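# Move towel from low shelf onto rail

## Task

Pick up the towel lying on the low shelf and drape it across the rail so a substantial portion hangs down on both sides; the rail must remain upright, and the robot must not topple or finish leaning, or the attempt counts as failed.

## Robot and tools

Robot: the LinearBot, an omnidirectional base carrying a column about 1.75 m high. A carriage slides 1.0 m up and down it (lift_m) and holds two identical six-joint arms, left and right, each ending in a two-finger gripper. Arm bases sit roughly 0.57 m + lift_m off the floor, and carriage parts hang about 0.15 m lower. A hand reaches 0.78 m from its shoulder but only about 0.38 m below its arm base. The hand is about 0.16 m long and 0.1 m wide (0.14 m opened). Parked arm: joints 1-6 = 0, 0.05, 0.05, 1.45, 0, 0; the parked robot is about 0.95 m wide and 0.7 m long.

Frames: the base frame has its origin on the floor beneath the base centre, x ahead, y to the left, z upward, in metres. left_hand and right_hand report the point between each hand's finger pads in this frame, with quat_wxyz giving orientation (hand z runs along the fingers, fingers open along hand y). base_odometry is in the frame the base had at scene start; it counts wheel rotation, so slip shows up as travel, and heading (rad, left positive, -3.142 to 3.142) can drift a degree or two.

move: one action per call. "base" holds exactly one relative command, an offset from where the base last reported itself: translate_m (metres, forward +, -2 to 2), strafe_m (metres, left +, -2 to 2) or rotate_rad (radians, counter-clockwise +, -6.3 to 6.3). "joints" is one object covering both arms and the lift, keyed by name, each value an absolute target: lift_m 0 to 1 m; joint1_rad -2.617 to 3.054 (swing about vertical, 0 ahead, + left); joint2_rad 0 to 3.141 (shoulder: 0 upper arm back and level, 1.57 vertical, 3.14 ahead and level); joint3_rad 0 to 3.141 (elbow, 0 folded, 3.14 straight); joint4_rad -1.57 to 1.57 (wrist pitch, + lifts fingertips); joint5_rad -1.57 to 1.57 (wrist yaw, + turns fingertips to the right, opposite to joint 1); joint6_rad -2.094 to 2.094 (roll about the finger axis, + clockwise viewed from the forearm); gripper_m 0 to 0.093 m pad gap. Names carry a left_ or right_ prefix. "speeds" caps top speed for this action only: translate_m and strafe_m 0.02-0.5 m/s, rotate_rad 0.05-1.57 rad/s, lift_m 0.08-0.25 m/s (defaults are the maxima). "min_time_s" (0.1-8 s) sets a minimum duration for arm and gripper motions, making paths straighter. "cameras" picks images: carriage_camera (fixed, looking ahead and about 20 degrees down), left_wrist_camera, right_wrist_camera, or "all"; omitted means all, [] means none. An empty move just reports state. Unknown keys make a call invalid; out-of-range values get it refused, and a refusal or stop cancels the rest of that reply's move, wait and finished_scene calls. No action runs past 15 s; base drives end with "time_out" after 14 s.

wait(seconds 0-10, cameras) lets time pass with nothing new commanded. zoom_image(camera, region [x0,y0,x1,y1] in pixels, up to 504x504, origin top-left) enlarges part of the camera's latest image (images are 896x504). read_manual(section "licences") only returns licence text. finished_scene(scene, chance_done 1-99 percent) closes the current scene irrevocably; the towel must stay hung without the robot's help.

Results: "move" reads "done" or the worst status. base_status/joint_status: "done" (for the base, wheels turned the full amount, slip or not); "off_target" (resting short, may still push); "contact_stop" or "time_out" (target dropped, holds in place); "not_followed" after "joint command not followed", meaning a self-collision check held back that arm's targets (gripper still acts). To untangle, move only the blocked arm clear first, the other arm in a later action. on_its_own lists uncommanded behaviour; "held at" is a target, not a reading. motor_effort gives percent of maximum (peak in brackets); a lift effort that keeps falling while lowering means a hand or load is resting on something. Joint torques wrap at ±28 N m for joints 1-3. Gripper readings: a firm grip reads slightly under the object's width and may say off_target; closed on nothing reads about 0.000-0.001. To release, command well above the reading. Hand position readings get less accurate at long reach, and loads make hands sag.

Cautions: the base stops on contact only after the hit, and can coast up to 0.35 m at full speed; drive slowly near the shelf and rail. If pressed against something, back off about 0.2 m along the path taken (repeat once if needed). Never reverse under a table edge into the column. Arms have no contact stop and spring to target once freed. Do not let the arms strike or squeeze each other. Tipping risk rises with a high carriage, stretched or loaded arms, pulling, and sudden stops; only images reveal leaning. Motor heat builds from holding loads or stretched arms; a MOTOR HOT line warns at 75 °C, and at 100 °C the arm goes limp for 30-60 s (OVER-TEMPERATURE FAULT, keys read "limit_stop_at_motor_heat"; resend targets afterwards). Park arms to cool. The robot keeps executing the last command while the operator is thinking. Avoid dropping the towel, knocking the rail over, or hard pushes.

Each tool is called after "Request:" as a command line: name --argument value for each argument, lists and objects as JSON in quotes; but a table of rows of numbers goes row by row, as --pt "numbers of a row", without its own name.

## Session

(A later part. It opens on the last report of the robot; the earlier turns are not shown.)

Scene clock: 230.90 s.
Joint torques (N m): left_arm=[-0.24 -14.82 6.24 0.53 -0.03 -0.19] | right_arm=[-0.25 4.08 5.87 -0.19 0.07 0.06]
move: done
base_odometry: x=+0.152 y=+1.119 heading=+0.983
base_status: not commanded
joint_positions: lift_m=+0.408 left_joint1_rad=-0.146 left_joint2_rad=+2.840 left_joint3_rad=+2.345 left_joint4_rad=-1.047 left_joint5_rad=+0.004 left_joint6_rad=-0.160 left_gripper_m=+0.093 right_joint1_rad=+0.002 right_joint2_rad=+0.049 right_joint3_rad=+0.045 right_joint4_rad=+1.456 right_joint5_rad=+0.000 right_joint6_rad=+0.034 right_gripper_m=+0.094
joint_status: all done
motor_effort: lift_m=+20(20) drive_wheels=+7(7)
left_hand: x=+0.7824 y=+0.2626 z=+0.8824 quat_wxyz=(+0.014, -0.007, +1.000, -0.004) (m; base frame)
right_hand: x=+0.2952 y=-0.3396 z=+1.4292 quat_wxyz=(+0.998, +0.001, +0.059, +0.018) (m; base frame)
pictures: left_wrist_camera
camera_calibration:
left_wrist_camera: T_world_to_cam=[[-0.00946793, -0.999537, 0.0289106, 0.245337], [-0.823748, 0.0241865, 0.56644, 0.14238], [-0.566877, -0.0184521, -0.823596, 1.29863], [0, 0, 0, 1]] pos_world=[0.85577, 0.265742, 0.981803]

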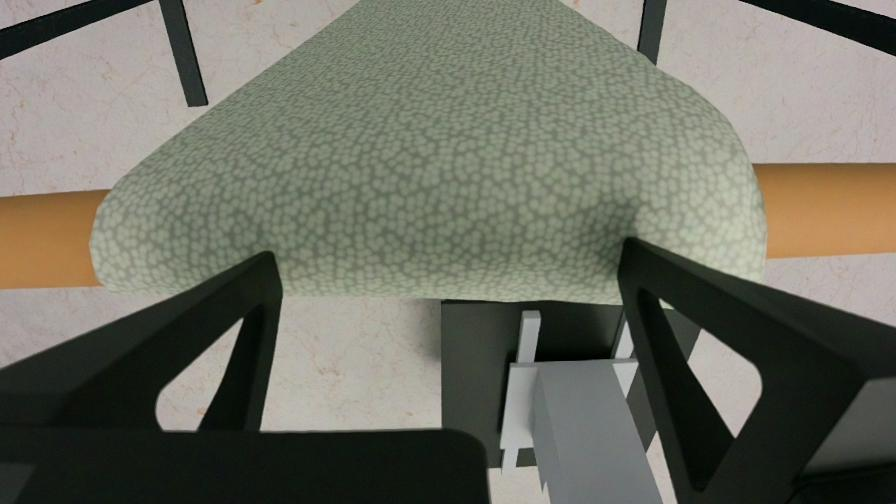

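Request:
move --joints '{"lift_m": 0.398}' --speeds '{"lift_m": 0.08}' --cameras '[]'

Request:
move --joints '{"lift_m": 0.39}' --speeds '{"lift_m": 0.08}' --cameras '["left_wrist_camera"]'

Scene clock: 234.57 s.
Joint torques (N m): left_arm=[-0.23 -13.94 5.71 0.74 -0.12 -0.17] | right_arm=[-0.17 3.92 6.09 -0.21 0.07 0.06]
move: done
base_odometry: x=+0.152 y=+1.119 heading=+0.983
base_status: not commanded
joint_positions: lift_m=+0.399 left_joint1_rad=-0.146 left_joint2_rad=+2.830 left_joint3_rad=+2.354 left_joint4_rad=-1.067 left_joint5_rad=+0.014 left_joint6_rad=-0.162 left_gripper_m=+0.093 right_joint1_rad=+0.002 right_joint2_rad=+0.049 right_joint3_rad=+0.045 right_joint4_rad=+1.456 right_joint5_rad=+0.000 right_joint6_rad=+0.034 right_gripper_m=+0.094
joint_status: all done
motor_effort: lift_m=+18(19) drive_wheels=+7(7)
left_hand: x=+0.7821 y=+0.2611 z=+0.8794 quat_wxyz=(+0.013, -0.008, +1.000, -0.009) (m; base frame)
right_hand: x=+0.2952 y=-0.3396 z=+1.4194 quat_wxyz=(+0.998, +0.001, +0.059, +0.018) (m; base frame)
pictures: none
No camera images: "cameras" was empty.

Scene clock: 235.03 s.
Joint torques (N m): left_arm=[-0.23 -12.77 5.3 0.9 -0.13 -0.16] | right_arm=[-0.18 3.99 6.26 -0.2 0.06 0.07]
move: done
base_odometry: x=+0.152 y=+1.119 heading=+0.983
base_status: not commanded
joint_positions: lift_m=+0.391 left_joint1_rad=-0.146 left_joint2_rad=+2.818 left_joint3_rad=+2.358 left_joint4_rad=-1.084 left_joint5_rad=+0.015 left_joint6_rad=-0.162 left_gripper_m=+0.093 right_joint1_rad=+0.002 right_joint2_rad=+0.049 right_joint3_rad=+0.045 right_joint4_rad=+1.456 right_joint5_rad=+0.000 right_joint6_rad=+0.034 right_gripper_m=+0.094
joint_status: all done
motor_effort: lift_m=+18(18) drive_wheels=+7(7)
left_hand: x=+0.7819 y=+0.2610 z=+0.8786 quat_wxyz=(+0.013, -0.008, +1.000, -0.009) (m; base frame)
right_hand: x=+0.2952 y=-0.3396 z=+1.4114 quat_wxyz=(+0.998, +0.001, +0.059, +0.018) (m; base frame)
pictures: left_wrist_camera
camera_calibration:
left_wrist_camera: T_world_to_cam=[[-0.00735777, -0.999204, 0.0392177, 0.233072], [-0.821616, 0.0283959, 0.569334, 0.138843], [-0.569994, -0.0280329, -0.821171, 1.29798], [0, 0, 0, 1]] pos_world=[0.855632, 0.26533, 0.977676]

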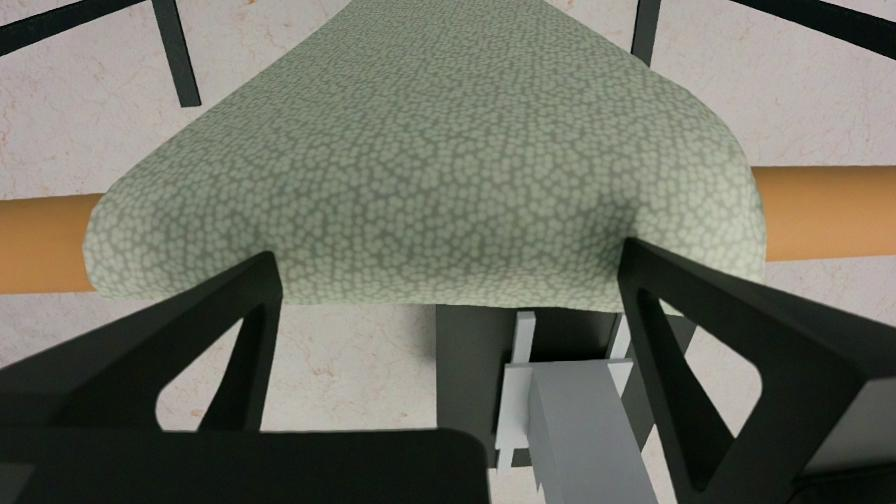

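Contact, light. Close.

Request:
move --joints '{"left_gripper_m": 0.0}' --min_time_s 2.5 --cameras '["left_wrist_camera", "carriage_camera"]'

Request:
zoom_image --camera "carriage_camera" --region '[300, 280, 460, 430]'

Scene clock: 239.87 s.
Joint torques (N m): left_arm=[0.5 -12.77 5.45 0.74 -0.27 -0.13] | right_arm=[-0.17 3.97 6.16 -0.19 0.07 0.07]
move: done
base_odometry: x=+0.152 y=+1.119 heading=+0.983
base_status: not commanded
joint_positions: lift_m=+0.391 left_joint1_rad=-0.154 left_joint2_rad=+2.818 left_joint3_rad=+2.358 left_joint4_rad=-1.064 left_joint5_rad=+0.028 left_joint6_rad=-0.164 left_gripper_m=+0.001 right_joint1_rad=+0.002 right_joint2_rad=+0.049 right_joint3_rad=+0.045 right_joint4_rad=+1.456 right_joint5_rad=+0.000 right_joint6_rad=+0.034 right_gripper_m=+0.094
joint_status: all done
motor_effort: lift_m=+18(18) drive_wheels=+7(7)
left_hand: x=+0.7858 y=+0.2542 z=+0.8788 quat_wxyz=(+0.021, -0.005, +1.000, -0.017) (m; base frame)
right_hand: x=+0.2952 y=-0.3396 z=+1.4114 quat_wxyz=(+0.998, +0.001, +0.059, +0.018) (m; base frame)
pictures: carriage_camera, left_wrist_camera
camera_calibration:
carriage_camera: T_world_to_cam=[[-0.00559344, -0.999683, -0.0245389, 0.0360368], [-0.377647, 0.0248338, -0.925616, 1.37247], [0.925933, 0.00408966, -0.377667, 0.341417], [0, 0, 0, 1]] pos_world=[0.202381, 0.000545588, 1.4002]
left_wrist_camera: T_world_to_cam=[[-0.0143757, -0.998412, 0.0544731, 0.218175], [-0.831333, 0.0422053, 0.55417, 0.159535], [-0.555589, -0.0373187, -0.830619, 1.29953], [0, 0, 0, 1]] pos_world=[0.857766, 0.259592, 0.979119]

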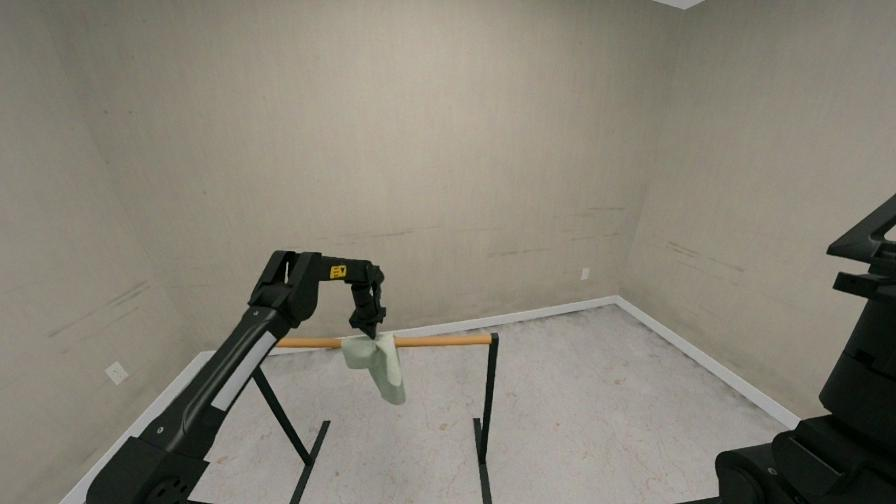

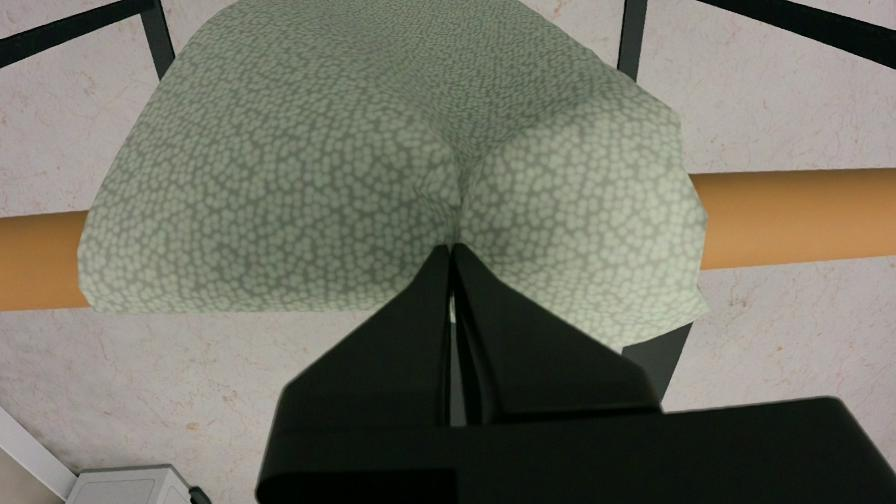

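Scaled by 3.150 from the camera's 896x504 image, which has a finer 1280x720 frame.

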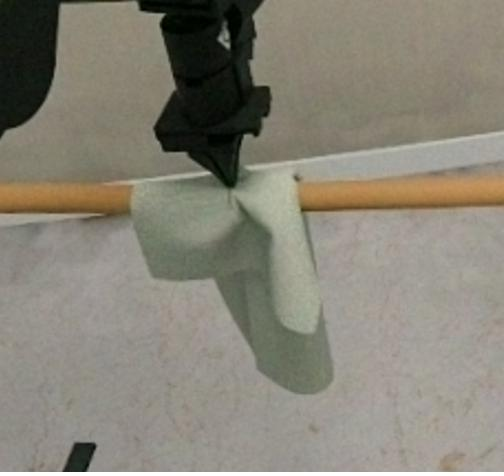

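Request:
move --joints '{"lift_m": 0.45}' --speeds '{"lift_m": 0.08}' --cameras '["left_wrist_camera", "carriage_camera"]'

Request:
zoom_image --camera "carriage_camera" --region '[300, 280, 460, 430]'

Scene clock: 243.40 s.
Joint torques (N m): left_arm=[0.17 -13.19 5.59 0.7 -0.08 -0.13] | right_arm=[-0.18 3.84 6.23 -0.17 0.07 0.07]
move: done
base_odometry: x=+0.152 y=+1.119 heading=+0.983
base_status: not commanded
joint_positions: lift_m=+0.450 left_joint1_rad=-0.150 left_joint2_rad=+2.822 left_joint3_rad=+2.355 left_joint4_rad=-1.060 left_joint5_rad=+0.009 left_joint6_rad=-0.164 left_gripper_m=+0.001 right_joint1_rad=+0.002 right_joint2_rad=+0.049 right_joint3_rad=+0.045 right_joint4_rad=+1.456 right_joint5_rad=+0.000 right_joint6_rad=+0.034 right_gripper_m=+0.094
joint_status: all done
motor_effort: lift_m=+25(29) drive_wheels=+7(7)
left_hand: x=+0.7854 y=+0.2593 z=+0.9348 quat_wxyz=(+0.021, -0.007, +1.000, -0.008) (m; base frame)
right_hand: x=+0.2952 y=-0.3396 z=+1.4706 quat_wxyz=(+0.998, +0.001, +0.059, +0.018) (m; base frame)
pictures: carriage_camera, left_wrist_camera
camera_calibration:
carriage_camera: T_world_to_cam=[[-0.00559344, -0.999683, -0.0245389, 0.0374894], [-0.377647, 0.0248338, -0.925616, 1.42726], [0.925933, 0.00408966, -0.377667, 0.363773], [0, 0, 0, 1]] pos_world=[0.202381, 0.000545588, 1.4594]
left_wrist_camera: T_world_to_cam=[[-0.0100262, -0.999324, 0.0353639, 0.234939], [-0.83054, 0.0280174, 0.556254, 0.129075], [-0.556869, -0.023794, -0.830259, 1.34315], [0, 0, 0, 1]] pos_world=[0.857514, 0.263123, 1.03505]

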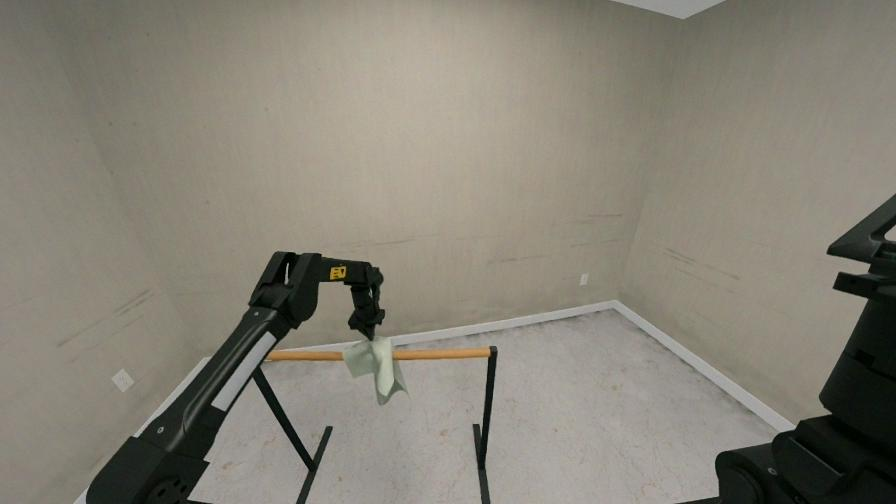

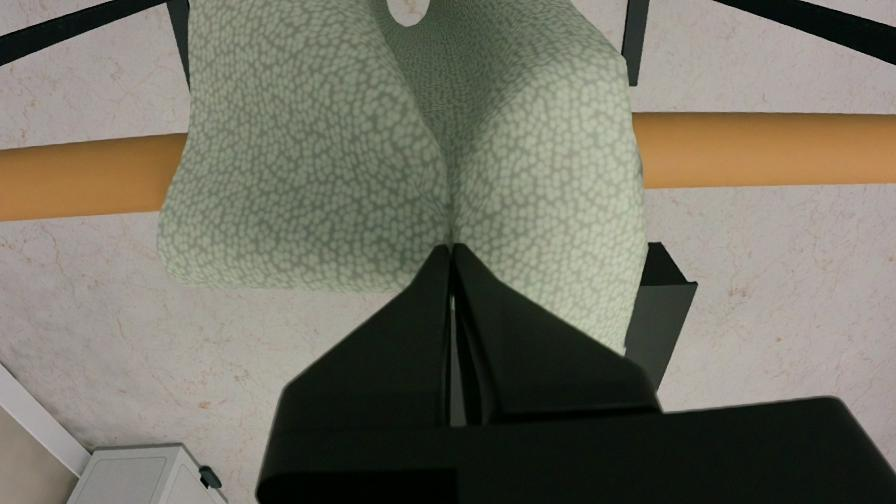

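Scaled by 3.150 from the camera's 896x504 image, which has a finer 1280x720 frame.

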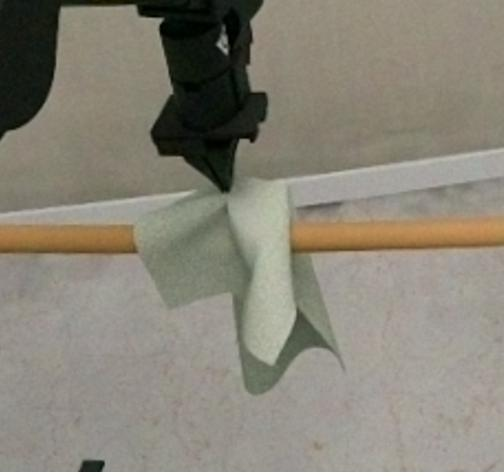

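Request:
move --base '{"translate_m": -0.1}' --speeds '{"translate_m": 0.06}' --cameras '[]'

Request:
move --joints '{"lift_m": 0.37}' --speeds '{"lift_m": 0.08}' --cameras '["left_wrist_camera", "carriage_camera"]'

Request:
zoom_image --camera "carriage_camera" --region '[300, 280, 460, 430]'

Scene clock: 249.87 s.
Joint torques (N m): left_arm=[-0.02 -13.23 5.65 0.63 -0.07 -0.13] | right_arm=[-0.14 3.99 6.12 -0.16 0.06 0.06]
move: done
base_odometry: x=+0.096 y=+1.036 heading=+0.983
base_status: done
joint_positions: lift_m=+0.450 left_joint1_rad=-0.149 left_joint2_rad=+2.822 left_joint3_rad=+2.355 left_joint4_rad=-1.051 left_joint5_rad=+0.008 left_joint6_rad=-0.164 left_gripper_m=+0.001 right_joint1_rad=+0.002 right_joint2_rad=+0.049 right_joint3_rad=+0.045 right_joint4_rad=+1.455 right_joint5_rad=+0.000 right_joint6_rad=+0.034 right_gripper_m=+0.094
joint_status: not commanded
motor_effort: lift_m=+24(25) drive_wheels=-12(13)
left_hand: x=+0.7878 y=+0.2597 z=+0.9349 quat_wxyz=(+0.025, -0.007, +1.000, -0.008) (m; base frame)
right_hand: x=+0.2955 y=-0.3396 z=+1.4706 quat_wxyz=(+0.998, +0.001, +0.060, +0.018) (m; base frame)
pictures: none
No camera images: "cameras" was empty.

Scene clock: 251.23 s.
Joint torques (N m): left_arm=[0.09 -13.6 5.74 0.59 -0.07 -0.12] | right_arm=[-0.12 4.01 6.15 -0.12 0.05 0.07]
move: done
base_odometry: x=+0.096 y=+1.036 heading=+0.983
base_status: not commanded
joint_positions: lift_m=+0.370 left_joint1_rad=-0.149 left_joint2_rad=+2.827 left_joint3_rad=+2.354 left_joint4_rad=-1.049 left_joint5_rad=+0.008 left_joint6_rad=-0.164 left_gripper_m=+0.001 right_joint1_rad=+0.002 right_joint2_rad=+0.049 right_joint3_rad=+0.045 right_joint4_rad=+1.455 right_joint5_rad=+0.000 right_joint6_rad=+0.034 right_gripper_m=+0.094
joint_status: all done
motor_effort: lift_m=+20(20) drive_wheels=-11(12)
left_hand: x=+0.7870 y=+0.2598 z=+0.8529 quat_wxyz=(+0.024, -0.007, +1.000, -0.008) (m; base frame)
right_hand: x=+0.2955 y=-0.3396 z=+1.3912 quat_wxyz=(+0.998, +0.001, +0.060, +0.018) (m; base frame)
pictures: carriage_camera, left_wrist_camera
camera_calibration:
carriage_camera: T_world_to_cam=[[-0.00559344, -0.999683, -0.0245389, 0.0355408], [-0.377647, 0.0248338, -0.925616, 1.35375], [0.925933, 0.00408966, -0.377667, 0.333783], [0, 0, 0, 1]] pos_world=[0.202381, 0.000545588, 1.37999]
left_wrist_camera: T_world_to_cam=[[-0.00906523, -0.99933, 0.0354615, 0.23751], [-0.833977, 0.0271223, 0.551132, 0.183284], [-0.551725, -0.0245779, -0.833664, 1.27514], [0, 0, 0, 1]] pos_world=[0.858533, 0.26372, 0.9536]

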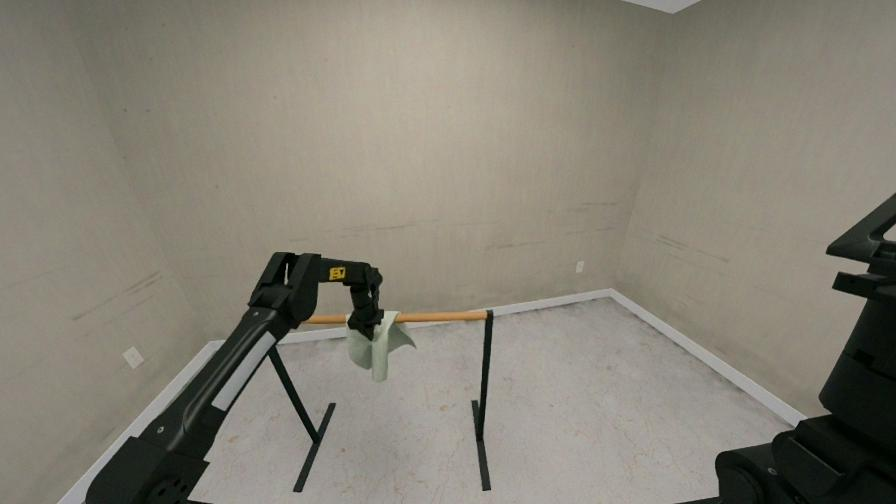

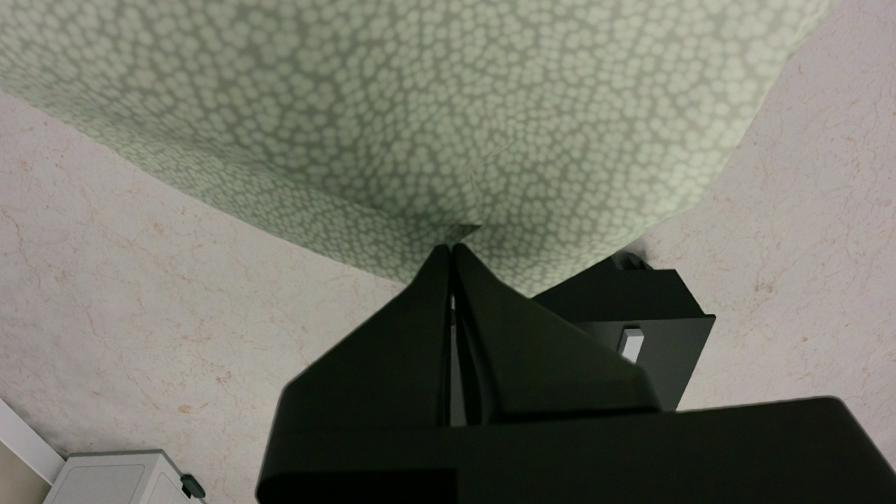

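Scaled by 3.150 from the camera's 896x504 image, which has a finer 1280x720 frame.

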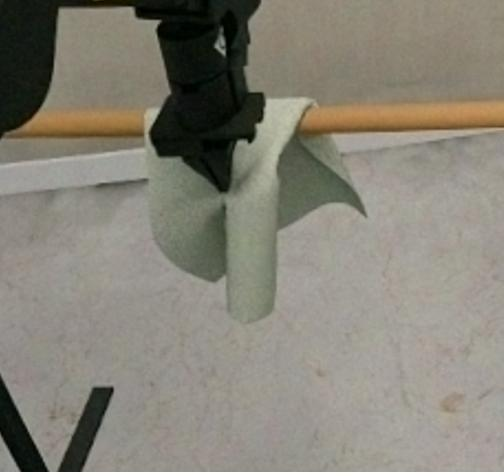

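Worked; near side longer now. Release and back away.

Request:
move --joints '{"left_gripper_m": 0.06}' --min_time_s 1.5 --cameras '[]'

Request:
move --base '{"translate_m": -0.4}' --speeds '{"translate_m": 0.15}' --cameras '[]'

Request:
move --joints '{"left_joint1_rad": 0.9}' --min_time_s 1.5 --cameras '["carriage_camera"]'

Request:
zoom_image --camera "carriage_camera" --region '[320, 230, 480, 380]'

Scene clock: 255.83 s.
Joint torques (N m): left_arm=[-0.01 -13.59 5.71 0.57 -0.06 -0.13] | right_arm=[-0.14 3.93 6.13 -0.17 0.07 0.07]
move: done
base_odometry: x=+0.096 y=+1.036 heading=+0.983
base_status: not commanded
joint_positions: lift_m=+0.370 left_joint1_rad=-0.149 left_joint2_rad=+2.827 left_joint3_rad=+2.354 left_joint4_rad=-1.049 left_joint5_rad=+0.008 left_joint6_rad=-0.164 left_gripper_m=+0.060 right_joint1_rad=+0.002 right_joint2_rad=+0.049 right_joint3_rad=+0.045 right_joint4_rad=+1.455 right_joint5_rad=+0.000 right_joint6_rad=+0.034 right_gripper_m=+0.094
joint_status: all done
motor_effort: lift_m=+20(20) drive_wheels=-11(11)
left_hand: x=+0.7870 y=+0.2598 z=+0.8529 quat_wxyz=(+0.024, -0.007, +1.000, -0.008) (m; base frame)
right_hand: x=+0.2955 y=-0.3396 z=+1.3912 quat_wxyz=(+0.998, +0.001, +0.060, +0.018) (m; base frame)
pictures: none
No camera images: "cameras" was empty.

Scene clock: 259.50 s.
Joint torques (N m): left_arm=[0.02 -13.67 5.59 0.57 -0.05 -0.14] | right_arm=[-0.18 4.03 6.17 -0.15 0.06 0.07]
move: done
base_odometry: x=-0.125 y=+0.703 heading=+0.984
base_status: done
joint_positions: lift_m=+0.370 left_joint1_rad=-0.148 left_joint2_rad=+2.827 left_joint3_rad=+2.354 left_joint4_rad=-1.048 left_joint5_rad=+0.008 left_joint6_rad=-0.164 left_gripper_m=+0.060 right_joint1_rad=+0.002 right_joint2_rad=+0.049 right_joint3_rad=+0.045 right_joint4_rad=+1.453 right_joint5_rad=+0.000 right_joint6_rad=+0.034 right_gripper_m=+0.094
joint_status: not commanded
motor_effort: lift_m=+20(20) drive_wheels=+6(16)
left_hand: x=+0.7871 y=+0.2602 z=+0.8529 quat_wxyz=(+0.024, -0.008, +1.000, -0.008) (m; base frame)
right_hand: x=+0.2960 y=-0.3396 z=+1.3911 quat_wxyz=(+0.998, +0.001, +0.061, +0.018) (m; base frame)
pictures: none
No camera images: "cameras" was empty.

Scene clock: 261.30 s.
Joint torques (N m): left_arm=[-0.84 -13.61 5.68 0.57 0 -0.13] | right_arm=[-0.21 3.93 6.15 -0.15 0.07 0.08]
move: done
base_odometry: x=-0.125 y=+0.703 heading=+0.984
base_status: not commanded
joint_positions: lift_m=+0.370 left_joint1_rad=+0.905 left_joint2_rad=+2.827 left_joint3_rad=+2.354 left_joint4_rad=-1.046 left_joint5_rad=+0.001 left_joint6_rad=-0.165 left_gripper_m=+0.060 right_joint1_rad=+0.002 right_joint2_rad=+0.049 right_joint3_rad=+0.045 right_joint4_rad=+1.453 right_joint5_rad=+0.000 right_joint6_rad=+0.034 right_gripper_m=+0.094
joint_status: all done
motor_effort: lift_m=+19(20) drive_wheels=+6(7)
left_hand: x=+0.5914 y=+0.7557 z=+0.8529 quat_wxyz=(+0.024, -0.510, +0.860, +0.009) (m; base frame)
right_hand: x=+0.2960 y=-0.3396 z=+1.3911 quat_wxyz=(+0.998, +0.001, +0.061, +0.018) (m; base frame)
pictures: carriage_camera
camera_calibration:
carriage_camera: T_world_to_cam=[[-0.00559344, -0.999683, -0.0245389, 0.0355408], [-0.377647, 0.0248338, -0.925616, 1.35375], [0.925933, 0.00408966, -0.377667, 0.333782], [0, 0, 0, 1]] pos_world=[0.202381, 0.000545588, 1.37999]

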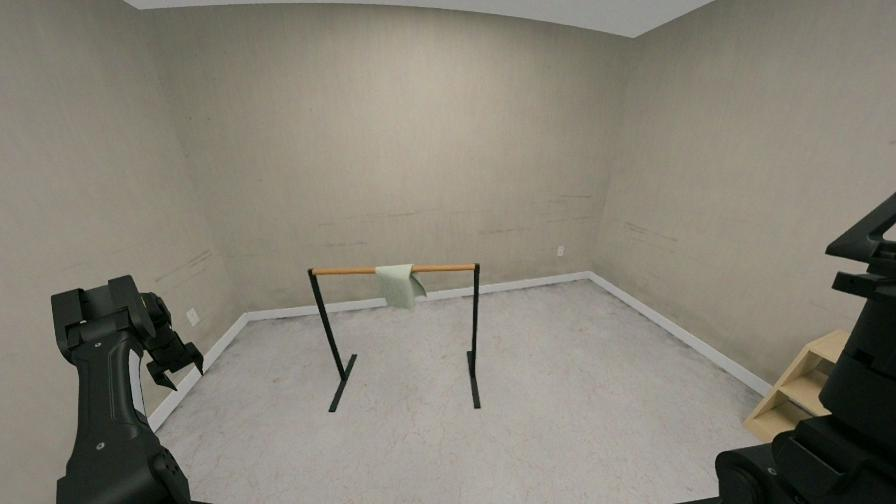

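Scaled by 3.150 from the camera's 896x504 image, which has a finer 1280x720 frame.

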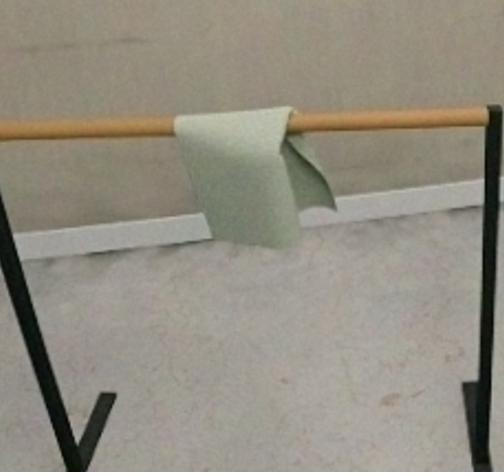

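Request:
finished_scene --scene 1 --chance_done 88

The scene is finished: the task was done.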